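# Move two buns from paper bag to tray using tongs

## Task

Using the tongs that one gripper already holds, lift both buns out of the paper bag and set them on the tray. Any other bread must stay inside the bag, the bag must end up standing upright, and the result has to hold once the robot lets go. Keep the tongs in hand: opening that gripper, or bumping or pressing on the tong tips, can make them slip out. Nothing may fall off the table or be left resting off it.

## Robot and tools

ROBOT. Two arms, left_arm and right_arm, each with six joints and a gripper. One gripper starts out clamping the tongs; keep sending its present closing number so it never opens. Loose objects may occasionally get a small random push.

FRAME. Results give each gripper's end_effector_position (metres) and end_effector_quat_wxyz in the scene frame: origin at table-top height, halfway between the two nominal arm bases, +z up, +x out across the table, left_arm toward +y. Image left/right does not match arm names. Printed hand poses can be off by a few centimetres, more at long reach; a BASES line, if present, gives the true base locations. The gripper's fingers point along its +z and close along its y; the reported point sits between the pads, roughly 1 cm short of the fingertips.

ROW LAYOUT. Every motion row is 14 numbers in [-1, 1]: seven for left_arm, then seven for right_arm, always both even if one arm stays still. Each block is six joint numbers in the order shoulder, elbow, wrist roll, wrist pitch, waist, wrist yaw, then the gripper opening. Joint numbers are offsets, not poses, counted from the arm's Joint targets as reported when the action (or move) begins, not from the preceding row. Scale: 1.0 equals 2.224 rad for shoulder, elbow and waist, and 8.485 rad for wrist roll, wrist pitch and wrist yaw. Sending 0 re-commands the current targets. The opening is absolute: +1 fully open, -1 shut; a 0 there is a real command. Stated joint ranges (rad): waist -2.618 to 3.054, shoulder 0.000 to 3.142, elbow 0.000 to 3.142, wrist pitch -1.571 to 1.571, wrist yaw -1.571 to 1.571, wrist roll -2.094 to 2.094; real ends may differ by 0.059. An action pushing a joint more than 0.059 rad beyond a range end is rejected for both arms; a bad first action rejects the whole call. "joint sent to its limit" means a joint was clipped at its end.

execute_actions: actions is a list of actions; each action is a table of 1 to 15 rows, each row lasting one 1/30 s step, the last row held to fill 15 steps. Repeating the same offset in a new action moves further. Per step, targets stay within 0.339 rad (big joints) or 2.2 rad (wrist joints) of measured angles, and targets that would put the gripper over 200 mm from where it is are scaled back. An empty list just reports state. cameras selects images (omitted, null or ["all"] = all; [] = none).

move: target is one 14-number row or a list of up to 15 rows, all offsets from the same starting Joint targets; openings absolute. Joints travel in sync, so hands trace curves, with no collision avoidance. speed (rad/s, 0.01 to 12.57, default 0.5) caps the joint with the longest way to go; one value or one per target. blend (rad) rounds corners in a list. opening_speed (per second on the -1..+1 scale, at least 0.2) ramps the fingers. Finger changes on later targets apply only after arrival and rest. Minimum 0.5 s, paths beyond 10 s stop short. blocking=false returns after about 0.5 s while motion continues. The "move:" line reports done, off_target (resting more than 0.035 rad from target), moving, held or fault, plus limits=held if steps were withheld. done does not mean no contact. Faster moves and targets deeper past a contact press harder.

wait: seconds 0 to 10; arms hold their last command, a running move keeps going. stop: brakes a running move (needs room). zoom_image: camera (cam_head_left, cam_head_right, cam_left_wrist, cam_right_wrist) and region [x0, y0, x1, y1] in pixels, top-left origin, at most 504x504, from that camera's latest image. finished_scene: scene = current scene number; ends the scene irreversibly, so only call it once buns are on the tray, other bread in the bag and the bag upright.

RESULTS. Joint positions (rad) and Joint velocities (rad/s) list each arm in the row joint order, ending with finger gap in metres (0.093 open) and its rate. "within noise" means the arm is still. Joint targets are the base for the next offsets. "joint command not followed" means the clearance check altered some steps. Tool commands show present commands. Joint torques follow joint order without gripper; they include gravity, have per-unit offset and noise, and numbers 1, 2 and 5 wrap at ±28 N m. Action results include joint readings at some steps.

GRIP. grip_measured is the finger motor on the -1..+1 scale; pads meet near -0.94 and separate about 0.0208 per millimetre of object width; readings can sit up to 0.02 high. To grip a rigid object firmly, send a number about 0.24 under its width reading; keep resending it to hold; send well above to release. Soft or round things may need lower; a sudden big drop squeezes hard briefly. Pads give about 50 to 65 N each.

AVOID. Dropping items, releasing things that are still moving, fast impacts, heavy pressing, arm-to-arm contact (a hard one can fail the scene), knocking the tong tips, and anything going off the table. If an arm presses on something, command targets back past its measured positions. Long stretched holds heat motors: MOTOR HOT at 75 °C, a fault folding and disabling that arm at 90 °C, collapse at 100 °C.

CAMERAS. Head cameras cam_head_left and cam_head_right are fixed; cam_left_wrist and cam_right_wrist ride on the hands, all 896x504, with calibration provided (K, distortion, T_world_to_cam), accurate to within a few millimetres or degrees.

Each tool is called after "Emit:" as name([rows], argument=value, ...), one row to a line, values as JSON.

## Session

Emit:
execute_actions(actions=[])

Scene clock: 0.00 s.
left_arm: end_effector_position=(+0.2741, +0.4145, +0.2198) grip_measured=-0.141 end_effector_quat_wxyz=(+0.303, -0.333, +0.886, +0.112) | right_arm: end_effector_position=(+0.3928, -0.2515, +0.4301) grip_measured=+1.000 end_effector_quat_wxyz=(+0.707, -0.001, +0.707, +0.001)
Joint names: [shoulder, elbow, wrist roll, wrist pitch, waist, wrist yaw]
Joint positions: left_arm=[1.329 1.144 -0.401 -0.787 0.222 -0.289 0.038] | right_arm=[1.047 1.047 0 0 0 0 0.093]
Joint velocities: within noise
Joint torques (N m): no reading
Heat: left arm: 40 °C; right arm: 39 °C.
Joint targets: left_arm=[1.324 1.153 -0.401 -0.785 0.222 -0.290] | right_arm=[1.043 1.059 0.000 0.006 0.000 0.000]
Tool commands: left_gripper/opening=-0.144902 right_gripper/opening=+1.0

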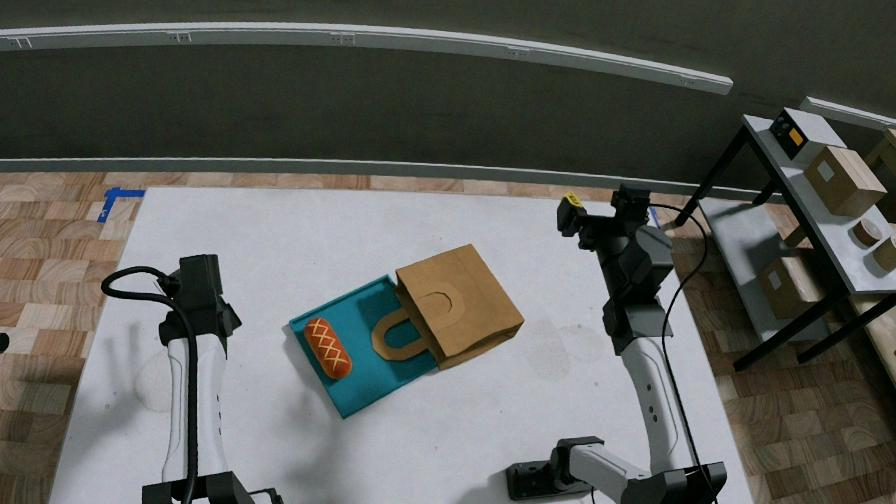

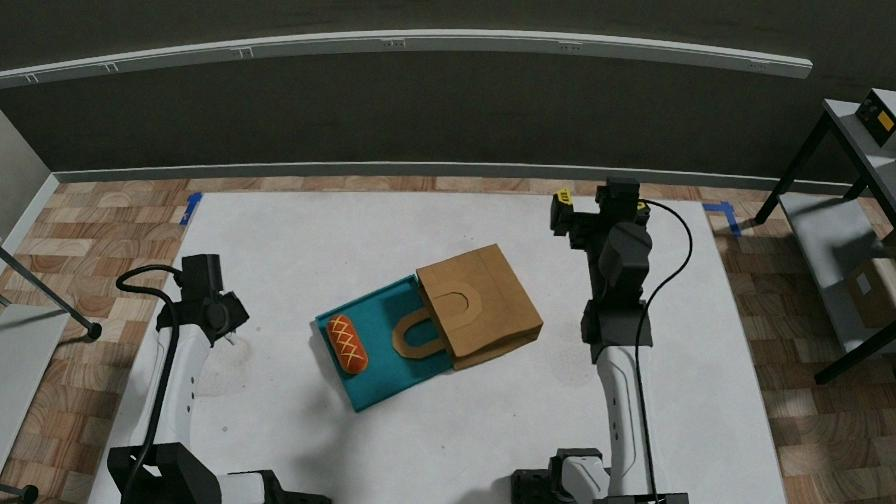

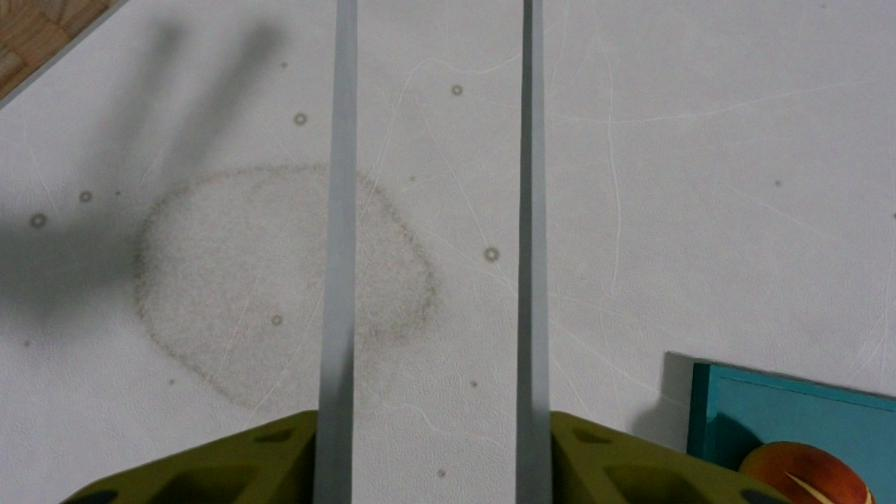

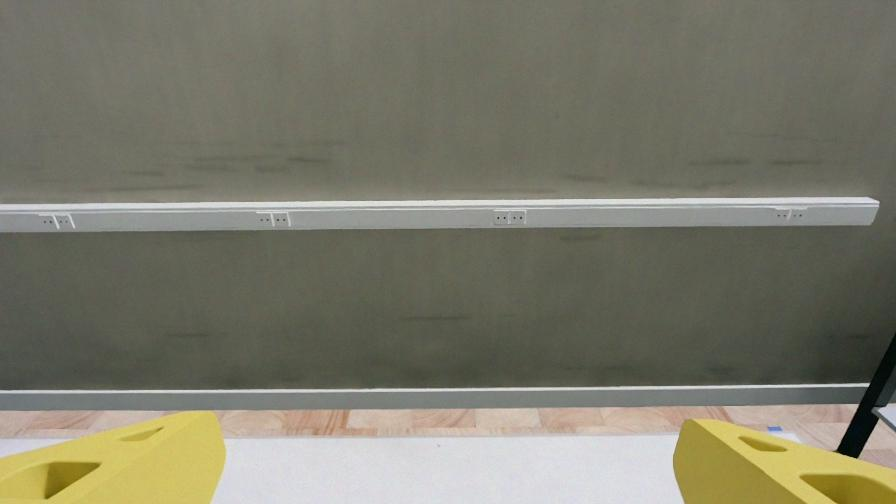

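Emit:
zoom_image(camera="cam_head_left", region=[260, 220, 560, 440])

Emit:
zoom_image(camera="cam_head_right", region=[280, 220, 580, 440])

Emit:
zoom_image(camera="cam_head_left", region=[80, 230, 300, 504])

Emit:
zoom_image(camera="cam_head_right", region=[80, 230, 300, 504])

Scaled by 1.680 from the camera's 896x504 image, which has a finer 1280x720 frame.

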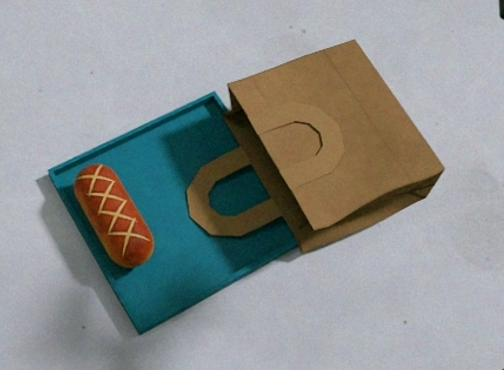

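Scaled by 1.680 from the camera's 896x504 image, which has a finer 1280x720 frame.

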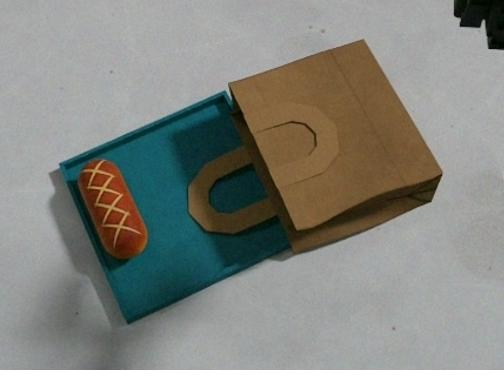

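Scaled by 1.839 from the camera's 896x504 image, which has a finer 1280x720 frame.

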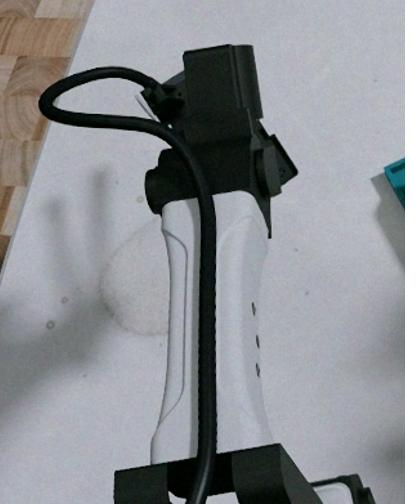

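Scaled by 1.839 from the camera's 896x504 image, which has a finer 1280x720 frame.

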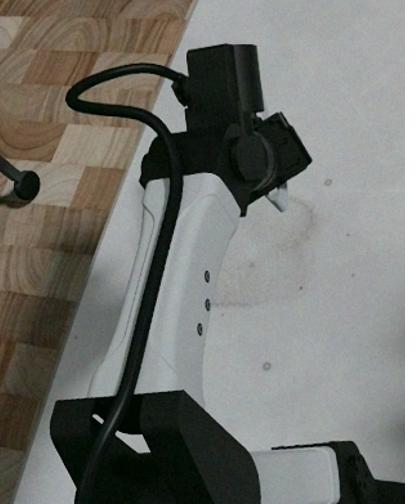

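Emit:
zoom_image(camera="cam_left_wrist", region=[200, 0, 704, 504])

Emit:
zoom_image(camera="cam_head_right", region=[150, 240, 260, 360])

Emit:
zoom_image(camera="cam_head_left", region=[140, 240, 260, 360])

Scaled by 1.000.

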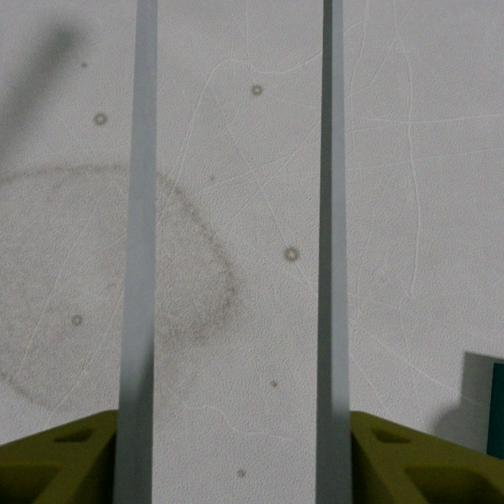

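Scaled by 4.200 from the camera's 896x504 image, which has a finer 1280x720 frame.

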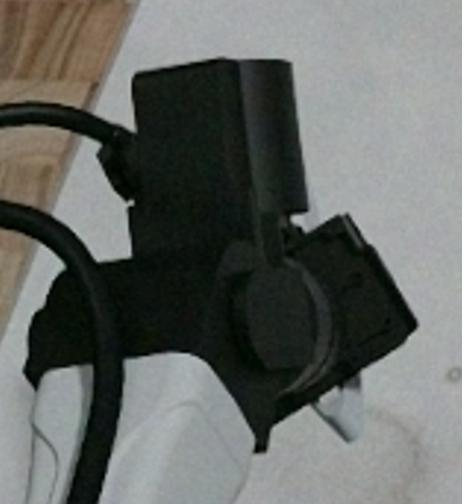

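Scaled by 4.200 from the camera's 896x504 image, which has a finer 1280x720 frame.

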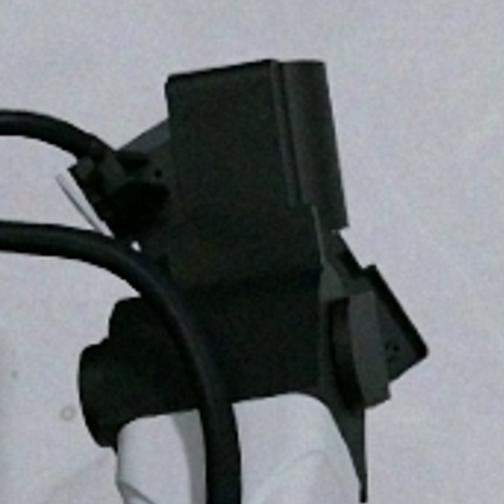

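Emit:
move(target=[0,0,0,0,0,0,-0.1449, 0,0,0,-0.035,0.5,0,1.0], speed=0.8)

Scene clock: 55.87 s.
left_arm: end_effector_position=(+0.2741, +0.4145, +0.2198) grip_measured=-0.141 end_effector_quat_wxyz=(+0.303, -0.333, +0.886, +0.112) | right_arm: end_effector_position=(+0.1803, +0.0748, +0.3618) grip_measured=+1.000 end_effector_quat_wxyz=(+0.509, -0.421, +0.681, +0.316)
Joint names: [shoulder, elbow, wrist roll, wrist pitch, waist, wrist yaw]
Joint positions: left_arm=[1.329 1.144 -0.401 -0.787 0.222 -0.289 0.038] | right_arm=[1.047 1.047 0 -0.285 1.106 0 0.093]
Joint velocities: within noise
Joint torques (N m): left_arm=[-5.35 8.31 0.04 1.62 -0.32 -0.07] | right_arm=[-2.77 10.39 -0.03 2.37 0.32 -0.02]
Heat: left arm: 42 °C; right arm: 47 °C.
Joint targets: left_arm=[1.324 1.153 -0.401 -0.785 0.222 -0.290] | right_arm=[1.043 1.059 0.000 -0.291 1.112 0.000]
move: done
camera_calibration:
cam_right_wrist: T_world_to_cam=[[0.902134, -0.43143, 0.00462219, -0.13174], [-0.274906, -0.583029, -0.764528, 0.410469], [0.332536, 0.688437, -0.644574, 0.207007], [0, 0, 0, 1]] pos_world=[0.162851, 0.0399675, 0.447856]

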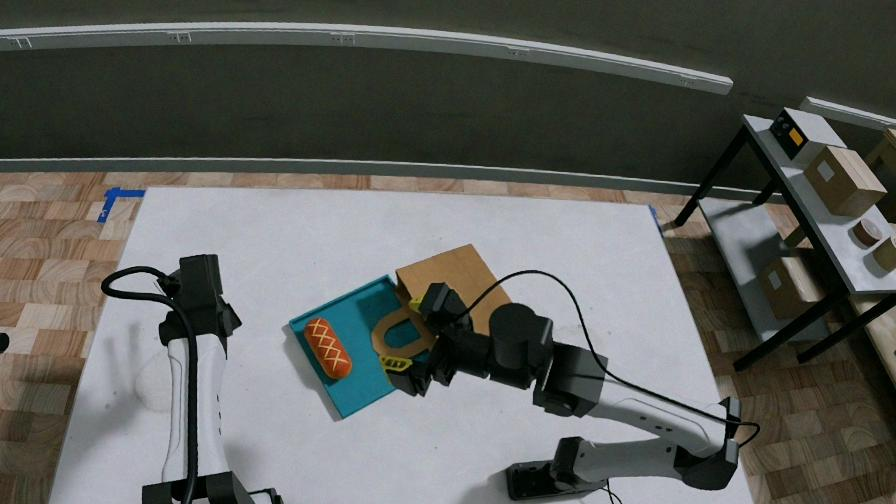

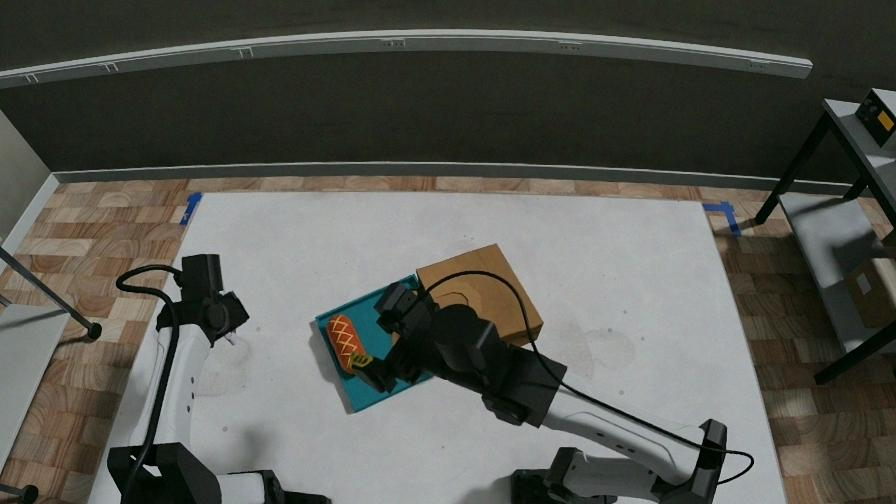

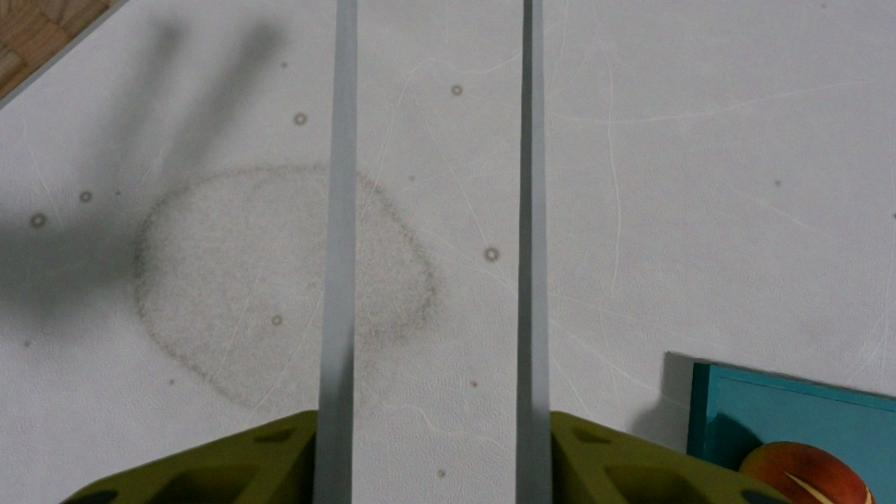

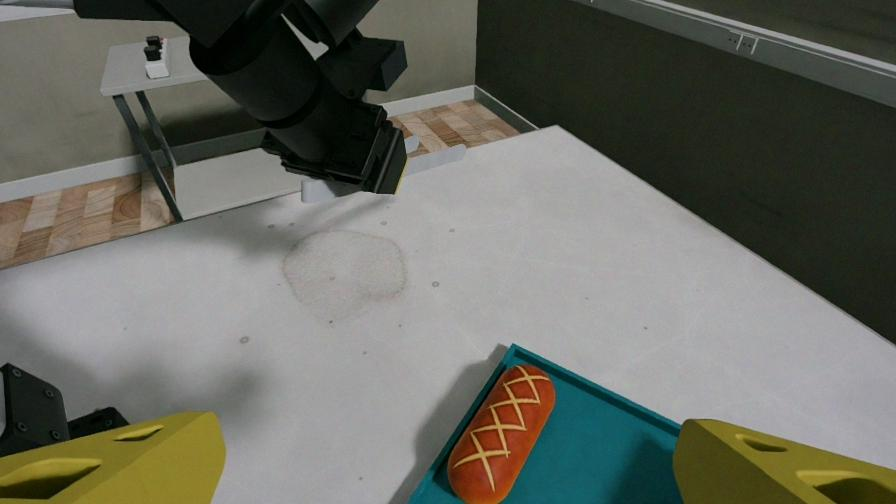

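Emit:
zoom_image(camera="cam_right_wrist", region=[250, 60, 500, 260])

Scaled by 2.016 from the camera's 896x504 image, which has a finer 1280x720 frame.

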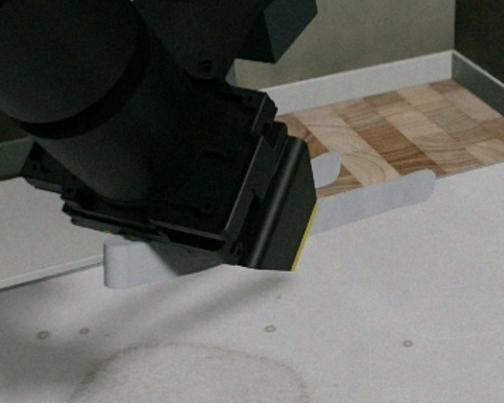

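Emit:
move(target=[0.0405,-0.1596,-0.0588,0.1023,-0.1129,0.1461,-0.1449, 0.1124,0.6475,0,0.0695,-0.589,0,1.0], speed=0.8)

Scene clock: 104.40 s.
left_arm: end_effector_position=(+0.3105, +0.1479, +0.2240) grip_measured=-0.142 end_effector_quat_wxyz=(+0.218, -0.131, +0.799, -0.545) | right_arm: end_effector_position=(+0.0014, -0.2495, +0.8874) grip_measured=+1.000 end_effector_quat_wxyz=(+0.995, +0.002, +0.024, -0.094)
Joint names: [shoulder, elbow, wrist roll, wrist pitch, waist, wrist yaw]
Joint positions: left_arm=[1.405 0.802 -0.896 0.055 -0.026 0.934 0.038] | right_arm=[1.282 2.504 0 0.301 -0.191 0 0.093]
Joint velocities: within noise
Joint torques (N m): left_arm=[-4.81 7.13 0.05 2.28 -0.59 0.47] | right_arm=[3.47 -0.24 -0.04 -0.41 -0.88 -0.04]
Heat: left arm: 43 °C; right arm: 48 °C.
Joint targets: left_arm=[1.414 0.798 -0.901 0.083 -0.029 0.950] | right_arm=[1.293 2.499 0.000 0.299 -0.198 0.000]
move: done
camera_calibration:
cam_left_wrist: T_world_to_cam=[[-0.0197631, -0.350737, 0.936265, -0.15605], [-0.996407, -0.0702331, -0.0473429, 0.36751], [0.0823617, -0.933837, -0.348089, 0.277019], [0, 0, 0, 1]] pos_world=[0.34029, 0.229769, 0.25993]
cam_right_wrist: T_world_to_cam=[[-0.195074, -0.98069, 0.0139184, -0.25635], [0.876329, -0.180652, -0.446557, 0.390686], [0.440448, -0.0749143, 0.894647, -0.727926], [0, 0, 0, 1]] pos_world=[-0.0717633, -0.235354, 0.829268]

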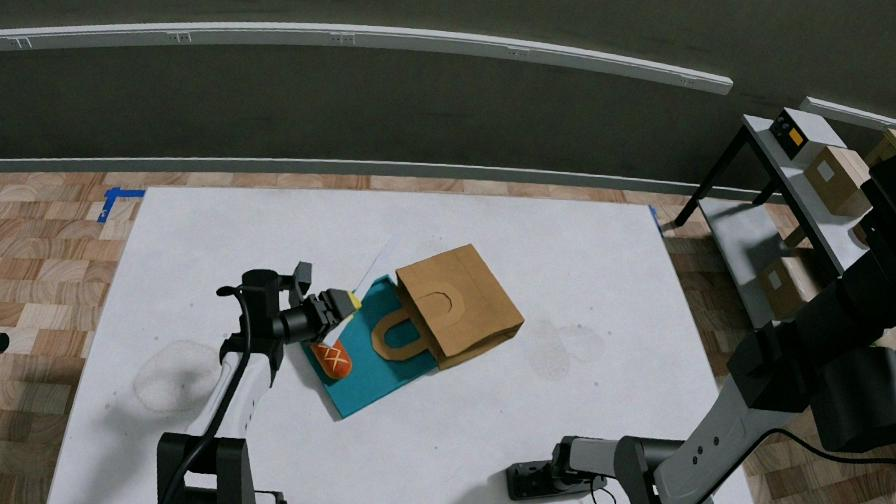

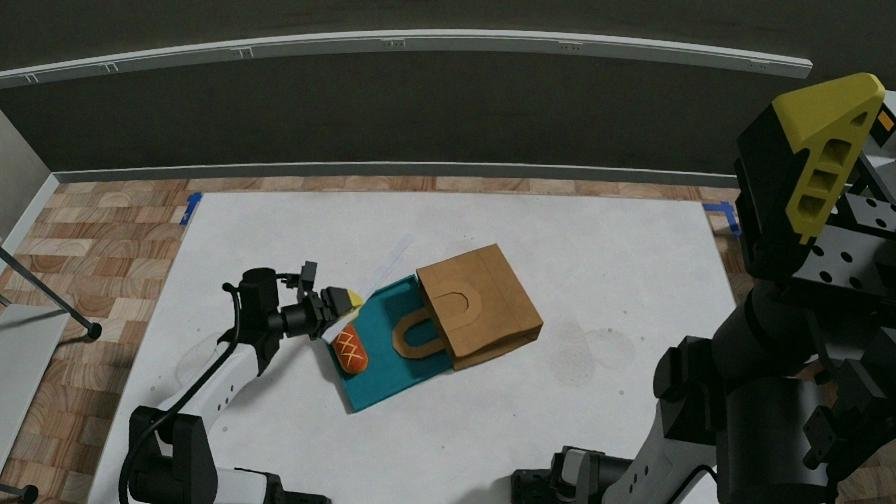

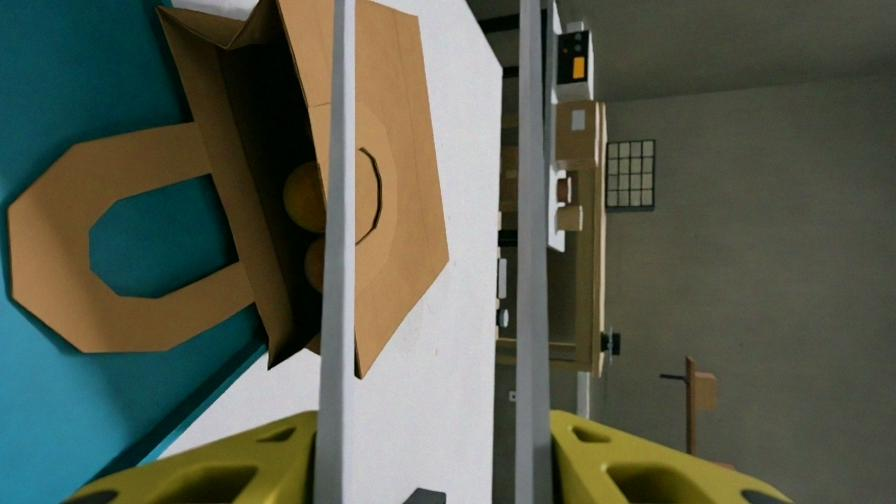

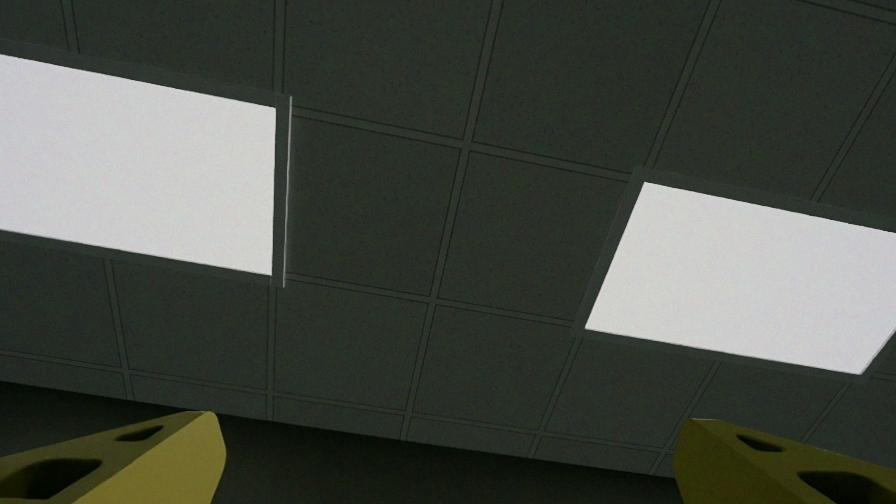

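Emit:
zoom_image(camera="cam_left_wrist", region=[150, 80, 400, 400])

Emit:
zoom_image(camera="cam_head_left", region=[200, 200, 440, 400])

Emit:
zoom_image(camera="cam_head_right", region=[210, 210, 450, 410])

Scaled by 1.575 from the camera's 896x504 image, which has a finer 1280x720 frame.

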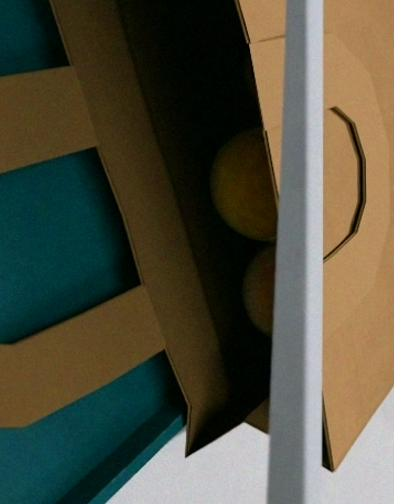

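Scaled by 2.100 from the camera's 896x504 image, which has a finer 1280x720 frame.

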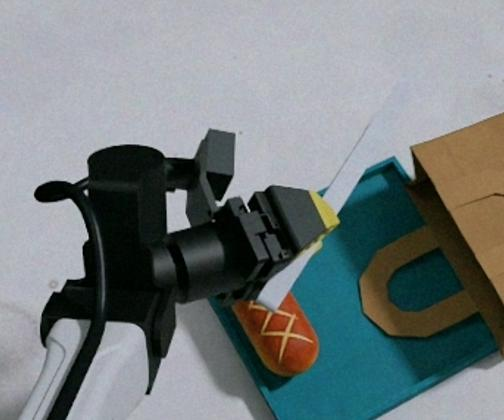

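Scaled by 2.100 from the camera's 896x504 image, which has a finer 1280x720 frame.

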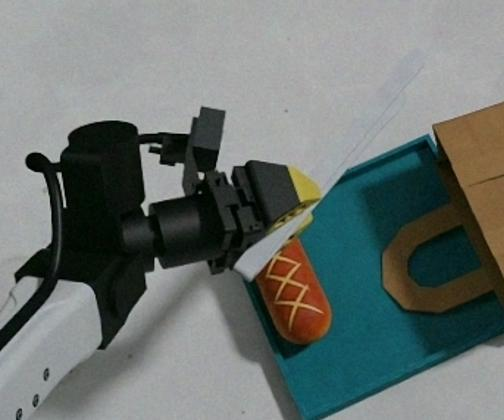

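Emit:
move(target=[0.0740,0.1280,0.0759,-0.0833,0.1862,0.0318,-0.1449, 0,0,0,0,0,0,1.0], speed=0.8, cameras=["cam_left_wrist"])

Emit:
zoom_image(camera="cam_left_wrist", region=[250, 120, 500, 340])

Scene clock: 139.37 s.
left_arm: end_effector_position=(+0.3083, +0.2676, +0.2188) grip_measured=-0.142 end_effector_quat_wxyz=(+0.216, -0.142, +0.802, -0.538) | right_arm: end_effector_position=(+0.0014, -0.2495, +0.8874) grip_measured=+1.000 end_effector_quat_wxyz=(+0.995, +0.002, +0.024, -0.094)
Joint names: [shoulder, elbow, wrist roll, wrist pitch, waist, wrist yaw]
Joint positions: left_arm=[1.567 1.057 -0.268 -0.615 0.385 1.199 0.038] | right_arm=[1.282 2.504 0 0.301 -0.191 0 0.093]
Joint velocities: within noise
Joint torques (N m): left_arm=[-5.53 9.24 0.24 1 -0.36 0.72] | right_arm=[3.48 -0.23 -0.04 -0.41 -0.88 -0.04]
Heat: left arm: 43 °C; right arm: 40 °C.
Joint targets: left_arm=[1.579 1.083 -0.257 -0.624 0.385 1.220] | right_arm=[1.293 2.499 0.000 0.299 -0.198 0.000]
move: done
camera_calibration:
cam_left_wrist: T_world_to_cam=[[0.00514755, -0.360097, 0.932901, -0.113647], [-0.995713, -0.0880022, -0.0284744, 0.373965], [0.0923508, -0.928755, -0.359006, 0.385049], [0, 0, 0, 1]] pos_world=[0.337387, 0.349602, 0.254905]
Images, in order (width x height): cam_left_wrist 896x504.

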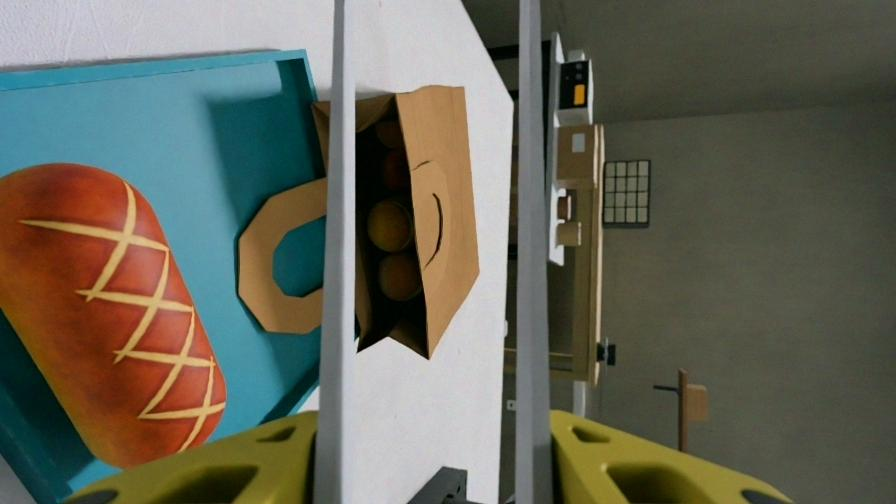

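Scaled by 2.016 from the camera's 896x504 image, which has a finer 1280x720 frame.

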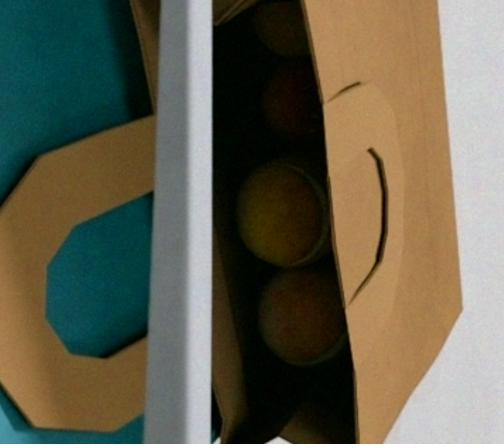

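Emit:
zoom_image(camera="cam_left_wrist", region=[350, 100, 430, 200])

Emit:
zoom_image(camera="cam_left_wrist", region=[350, 180, 440, 320])

Scaled by 5.040 from the camera's 896x504 image, which has a finer 1280x720 frame.

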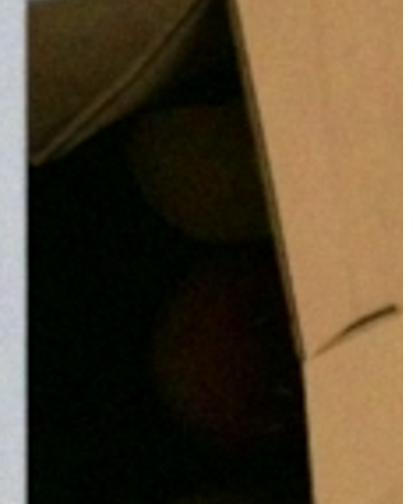

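Scaled by 3.600 from the camera's 896x504 image, which has a finer 1280x720 frame.

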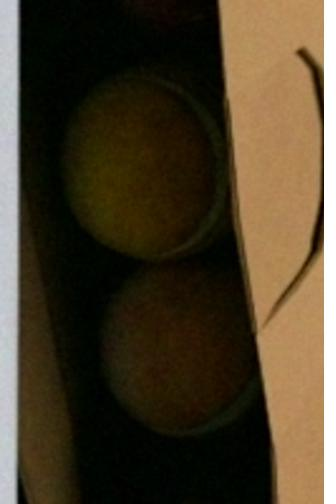

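Emit:
move(target=[0.1571,-0.2446,-0.0948,0.1985,-0.1015,-0.0035,-0.1449, 0,0,0,0,0,0,1.0], speed=0.8, cameras=["cam_left_wrist","cam_head_left"])

Emit:
zoom_image(camera="cam_left_wrist", region=[300, 60, 520, 400])

Scene clock: 164.77 s.
left_arm: end_effector_position=(+0.3175, +0.1942, +0.1181) grip_measured=-0.142 end_effector_quat_wxyz=(+0.233, -0.123, +0.739, -0.620) | right_arm: end_effector_position=(+0.0014, -0.2495, +0.8874) grip_measured=+1.000 end_effector_quat_wxyz=(+0.995, +0.002, +0.024, -0.094)
Joint names: [shoulder, elbow, wrist roll, wrist pitch, waist, wrist yaw]
Joint positions: left_arm=[1.917 0.541 -1.056 1.034 0.164 1.198 0.038] | right_arm=[1.282 2.504 0 0.301 -0.191 0 0.093]
Joint velocities: within noise
Joint torques (N m): left_arm=[-6.24 3.95 0.06 2.19 -0.75 0.19] | right_arm=[3.45 -0.23 -0.04 -0.4 -0.87 -0.05]
Heat: left arm: 46 °C; right arm: 39 °C.
Joint targets: left_arm=[1.928 0.539 -1.061 1.060 0.159 1.190] | right_arm=[1.293 2.499 0.000 0.299 -0.198 0.000]
move: done
camera_calibration:
cam_left_wrist: T_world_to_cam=[[-0.0980804, -0.179066, 0.978936, -0.0540181], [-0.991211, -0.0701739, -0.112146, 0.378668], [0.0887774, -0.981331, -0.17061, 0.269042], [0, 0, 0, 1]] pos_world=[0.346157, 0.280919, 0.141248]
Images, in order (width x height): cam_head_left 896x504, cam_left_wrist 896x504.

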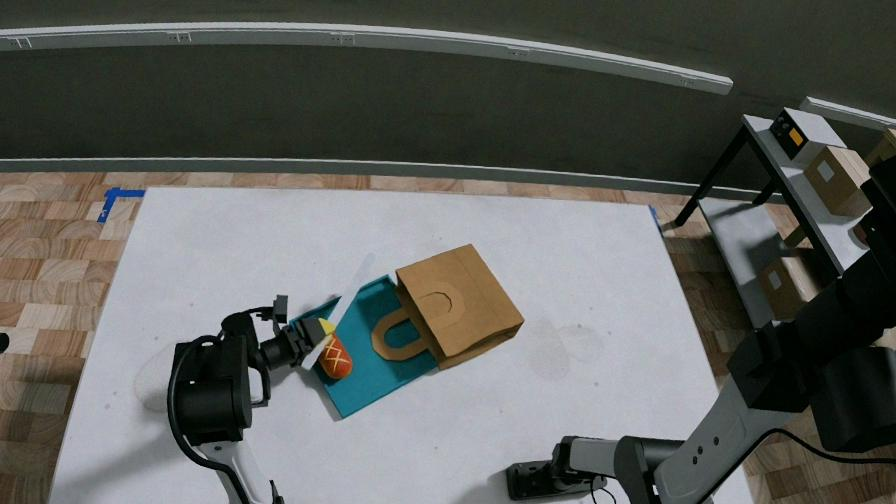

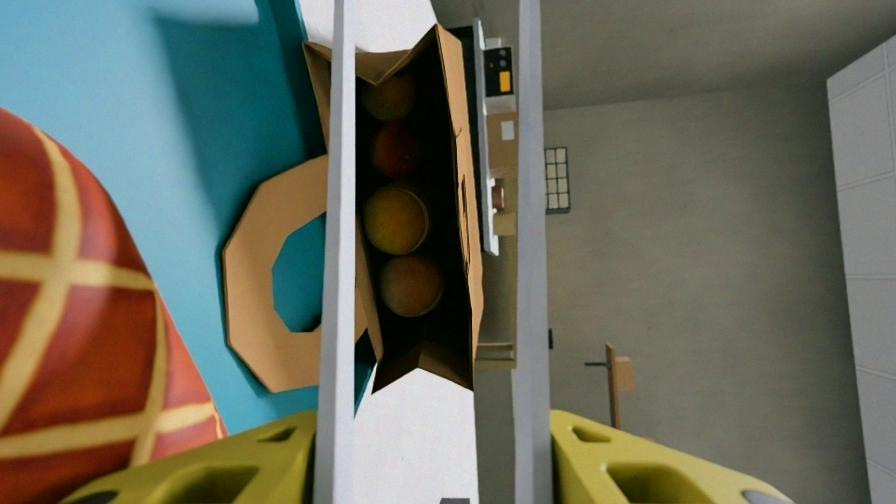

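Scaled by 1.482 from the camera's 896x504 image, which has a finer 1280x720 frame.

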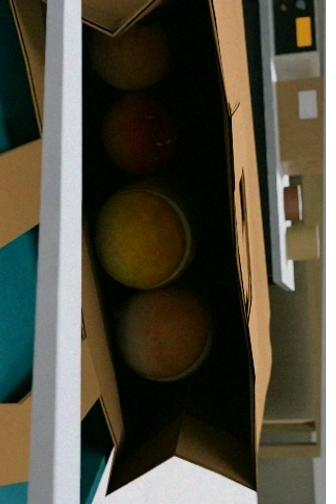

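Emit:
zoom_image(camera="cam_left_wrist", region=[355, 60, 465, 190])

Emit:
zoom_image(camera="cam_left_wrist", region=[355, 170, 465, 330])

Scaled by 3.877 from the camera's 896x504 image, which has a finer 1280x720 frame.

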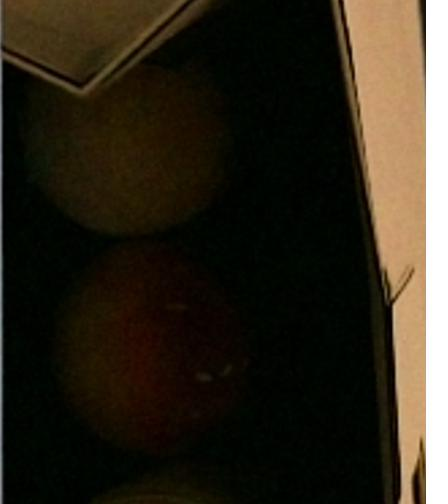

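Scaled by 3.150 from the camera's 896x504 image, which has a finer 1280x720 frame.

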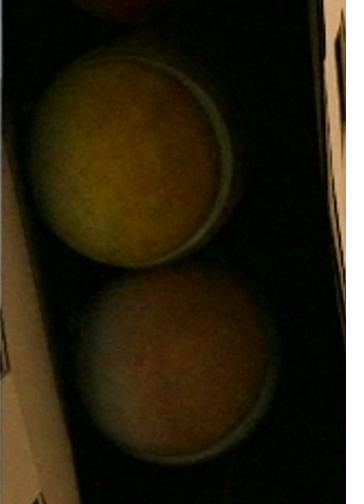

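Emit:
move(target=[-0.1643,-0.1099,-0.0364,0.0104,-0.3098,-0.1532,-0.1449, 0,0,0,0,0,0,1.0], speed=0.8, cameras=["cam_left_wrist","cam_head_left"])

Emit:
zoom_image(camera="cam_left_wrist", region=[300, 60, 520, 400])

Scene clock: 188.73 s.
left_arm: end_effector_position=(+0.2975, +0.1118, +0.1481) grip_measured=-0.142 end_effector_quat_wxyz=(+0.408, -0.342, +0.684, -0.499) | right_arm: end_effector_position=(+0.0014, -0.2495, +0.8874) grip_measured=+1.000 end_effector_quat_wxyz=(+0.995, +0.002, +0.024, -0.094)
Joint names: [shoulder, elbow, wrist roll, wrist pitch, waist, wrist yaw]
Joint positions: left_arm=[1.588 0.299 -1.365 1.117 -0.526 -0.097 0.038] | right_arm=[1.282 2.504 0 0.301 -0.191 0 0.093]
Joint velocities: within noise
Joint torques (N m): left_arm=[-7.13 4.72 0.06 2.82 -0.68 -0.09] | right_arm=[3.47 -0.23 -0.04 -0.4 -0.84 -0.05]
Heat: left arm: 43 °C; right arm: 38 °C.
Joint targets: left_arm=[1.563 0.295 -1.370 1.149 -0.530 -0.110] | right_arm=[1.293 2.499 0.000 0.299 -0.198 0.000]
move: done
camera_calibration:
cam_left_wrist: T_world_to_cam=[[0.0563167, -0.246466, 0.967514, -0.136729], [-0.768511, -0.629311, -0.115578, 0.353251], [0.637353, -0.737036, -0.224852, 0.0125892], [0, 0, 0, 1]] pos_world=[0.271154, 0.197885, 0.175946]
Images, in order (width x height): cam_head_left 896x504, cam_left_wrist 896x504.

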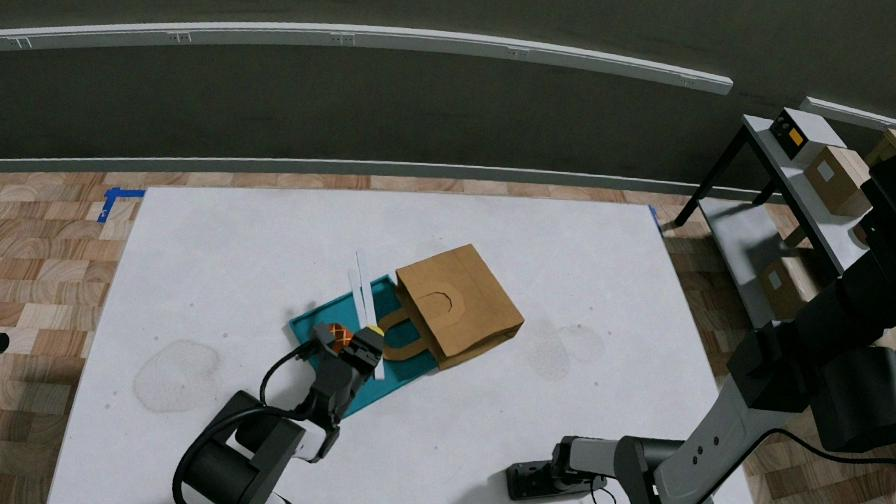

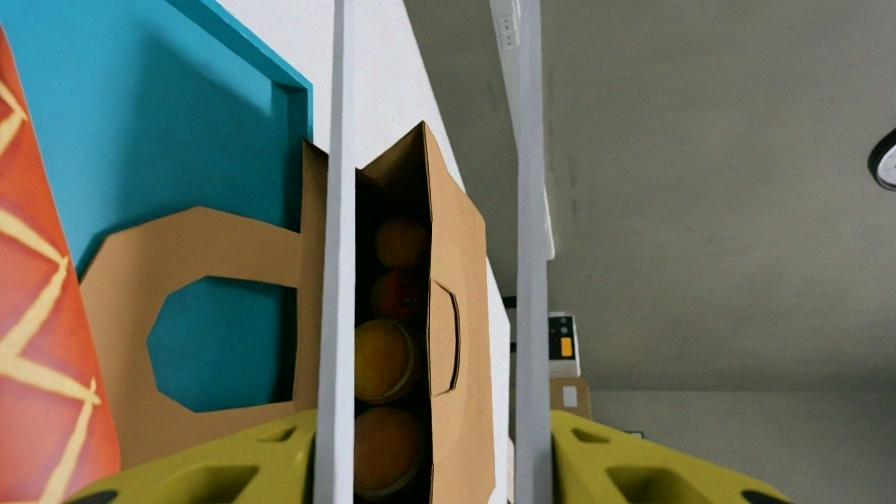

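Scaled by 1.482 from the camera's 896x504 image, which has a finer 1280x720 frame.

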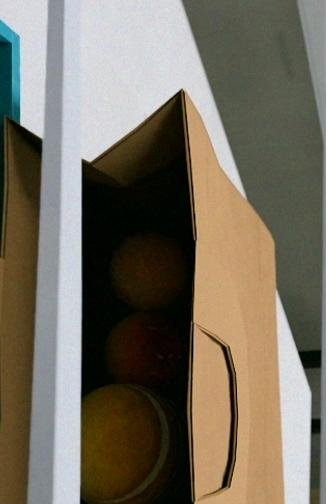

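Emit:
zoom_image(camera="cam_left_wrist", region=[350, 200, 450, 330])

Emit:
zoom_image(camera="cam_left_wrist", region=[340, 300, 460, 504])

Scaled by 3.877 from the camera's 896x504 image, which has a finer 1280x720 frame.

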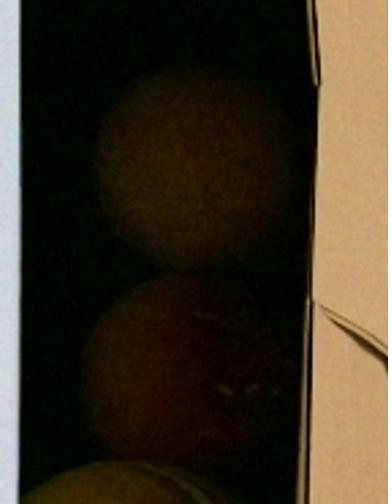

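Scaled by 2.471 from the camera's 896x504 image, which has a finer 1280x720 frame.

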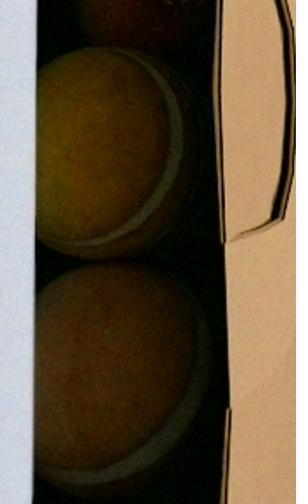

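Emit:
zoom_image(camera="cam_head_left", region=[300, 230, 460, 400])

Emit:
wait(seconds=0.1)

Emit:
zoom_image(camera="cam_head_right", region=[300, 230, 460, 400])

Scaled by 2.965 from the camera's 896x504 image, which has a finer 1280x720 frame.

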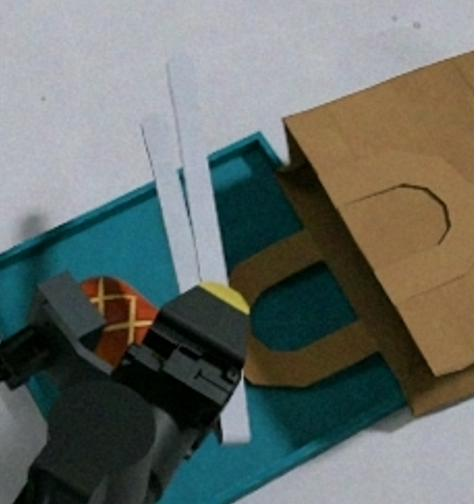

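Scene clock: 204.27 s.
left_arm: end_effector_position=(+0.2975, +0.1119, +0.1482) grip_measured=-0.142 end_effector_quat_wxyz=(+0.408, -0.342, +0.684, -0.499) | right_arm: end_effector_position=(+0.0014, -0.2495, +0.8874) grip_measured=+1.000 end_effector_quat_wxyz=(+0.995, +0.002, +0.024, -0.094)
Joint names: [shoulder, elbow, wrist roll, wrist pitch, waist, wrist yaw]
Joint positions: left_arm=[1.588 0.299 -1.366 1.118 -0.526 -0.098 0.038] | right_arm=[1.282 2.504 0 0.301 -0.191 0 0.093]
Joint velocities: within noise
Joint torques (N m): left_arm=[-7.15 4.75 0.06 2.81 -0.65 -0.06] | right_arm=[3.47 -0.27 -0.04 -0.4 -0.87 -0.04]
Heat: left arm: 43 °C; right arm: 38 °C.
Joint targets: left_arm=[1.563 0.295 -1.370 1.149 -0.530 -0.110] | right_arm=[1.293 2.499 0.000 0.299 -0.198 0.000]
Tool commands: left_gripper/opening=-0.1449 right_gripper/opening=+1.0
wait: 0.10 s; at rest from the start
camera_calibration:
cam_left_wrist: T_world_to_cam=[[0.0559407, -0.245874, 0.967686, -0.136844], [-0.767942, -0.629987, -0.115676, 0.353319], [0.638071, -0.736656, -0.224059, 0.0122752], [0, 0, 0, 1]] pos_world=[0.271151, 0.197983, 0.176043]
cam_right_wrist: T_world_to_cam=[[-0.195074, -0.98069, 0.0139184, -0.25635], [0.876329, -0.180652, -0.446557, 0.390686], [0.440448, -0.0749143, 0.894647, -0.727926], [0, 0, 0, 1]] pos_world=[-0.0717633, -0.235354, 0.829268]

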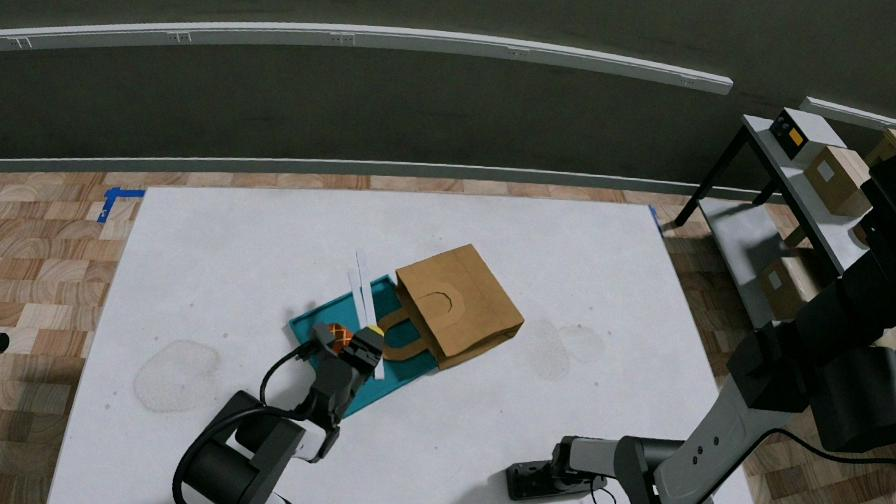

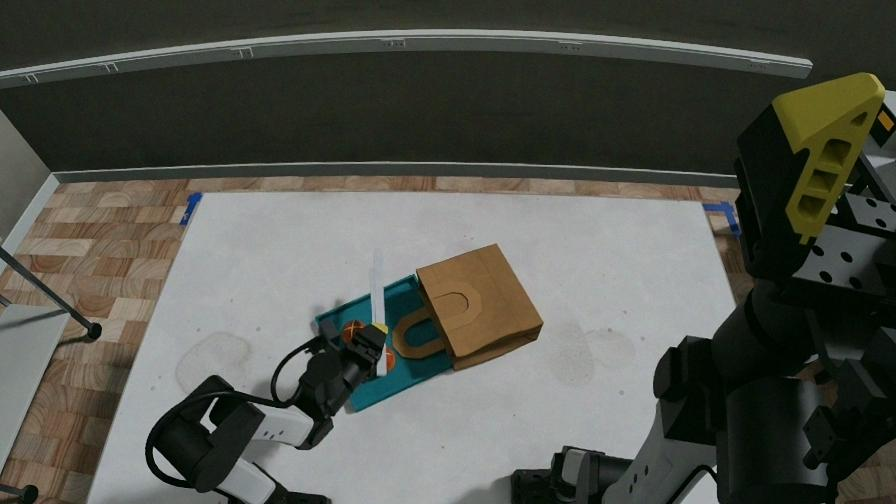

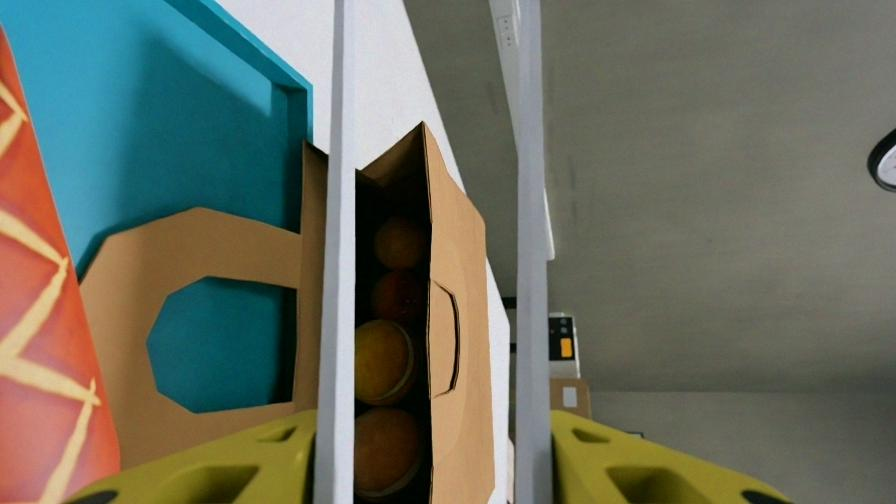

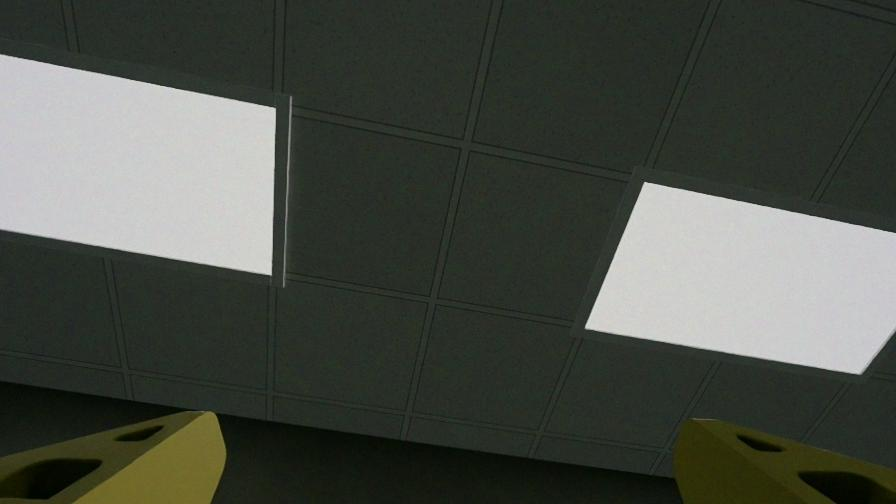

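Scaled by 2.965 from the camera's 896x504 image, which has a finer 1280x720 frame.

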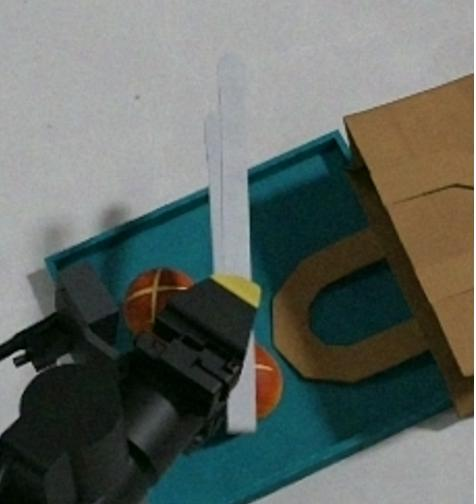

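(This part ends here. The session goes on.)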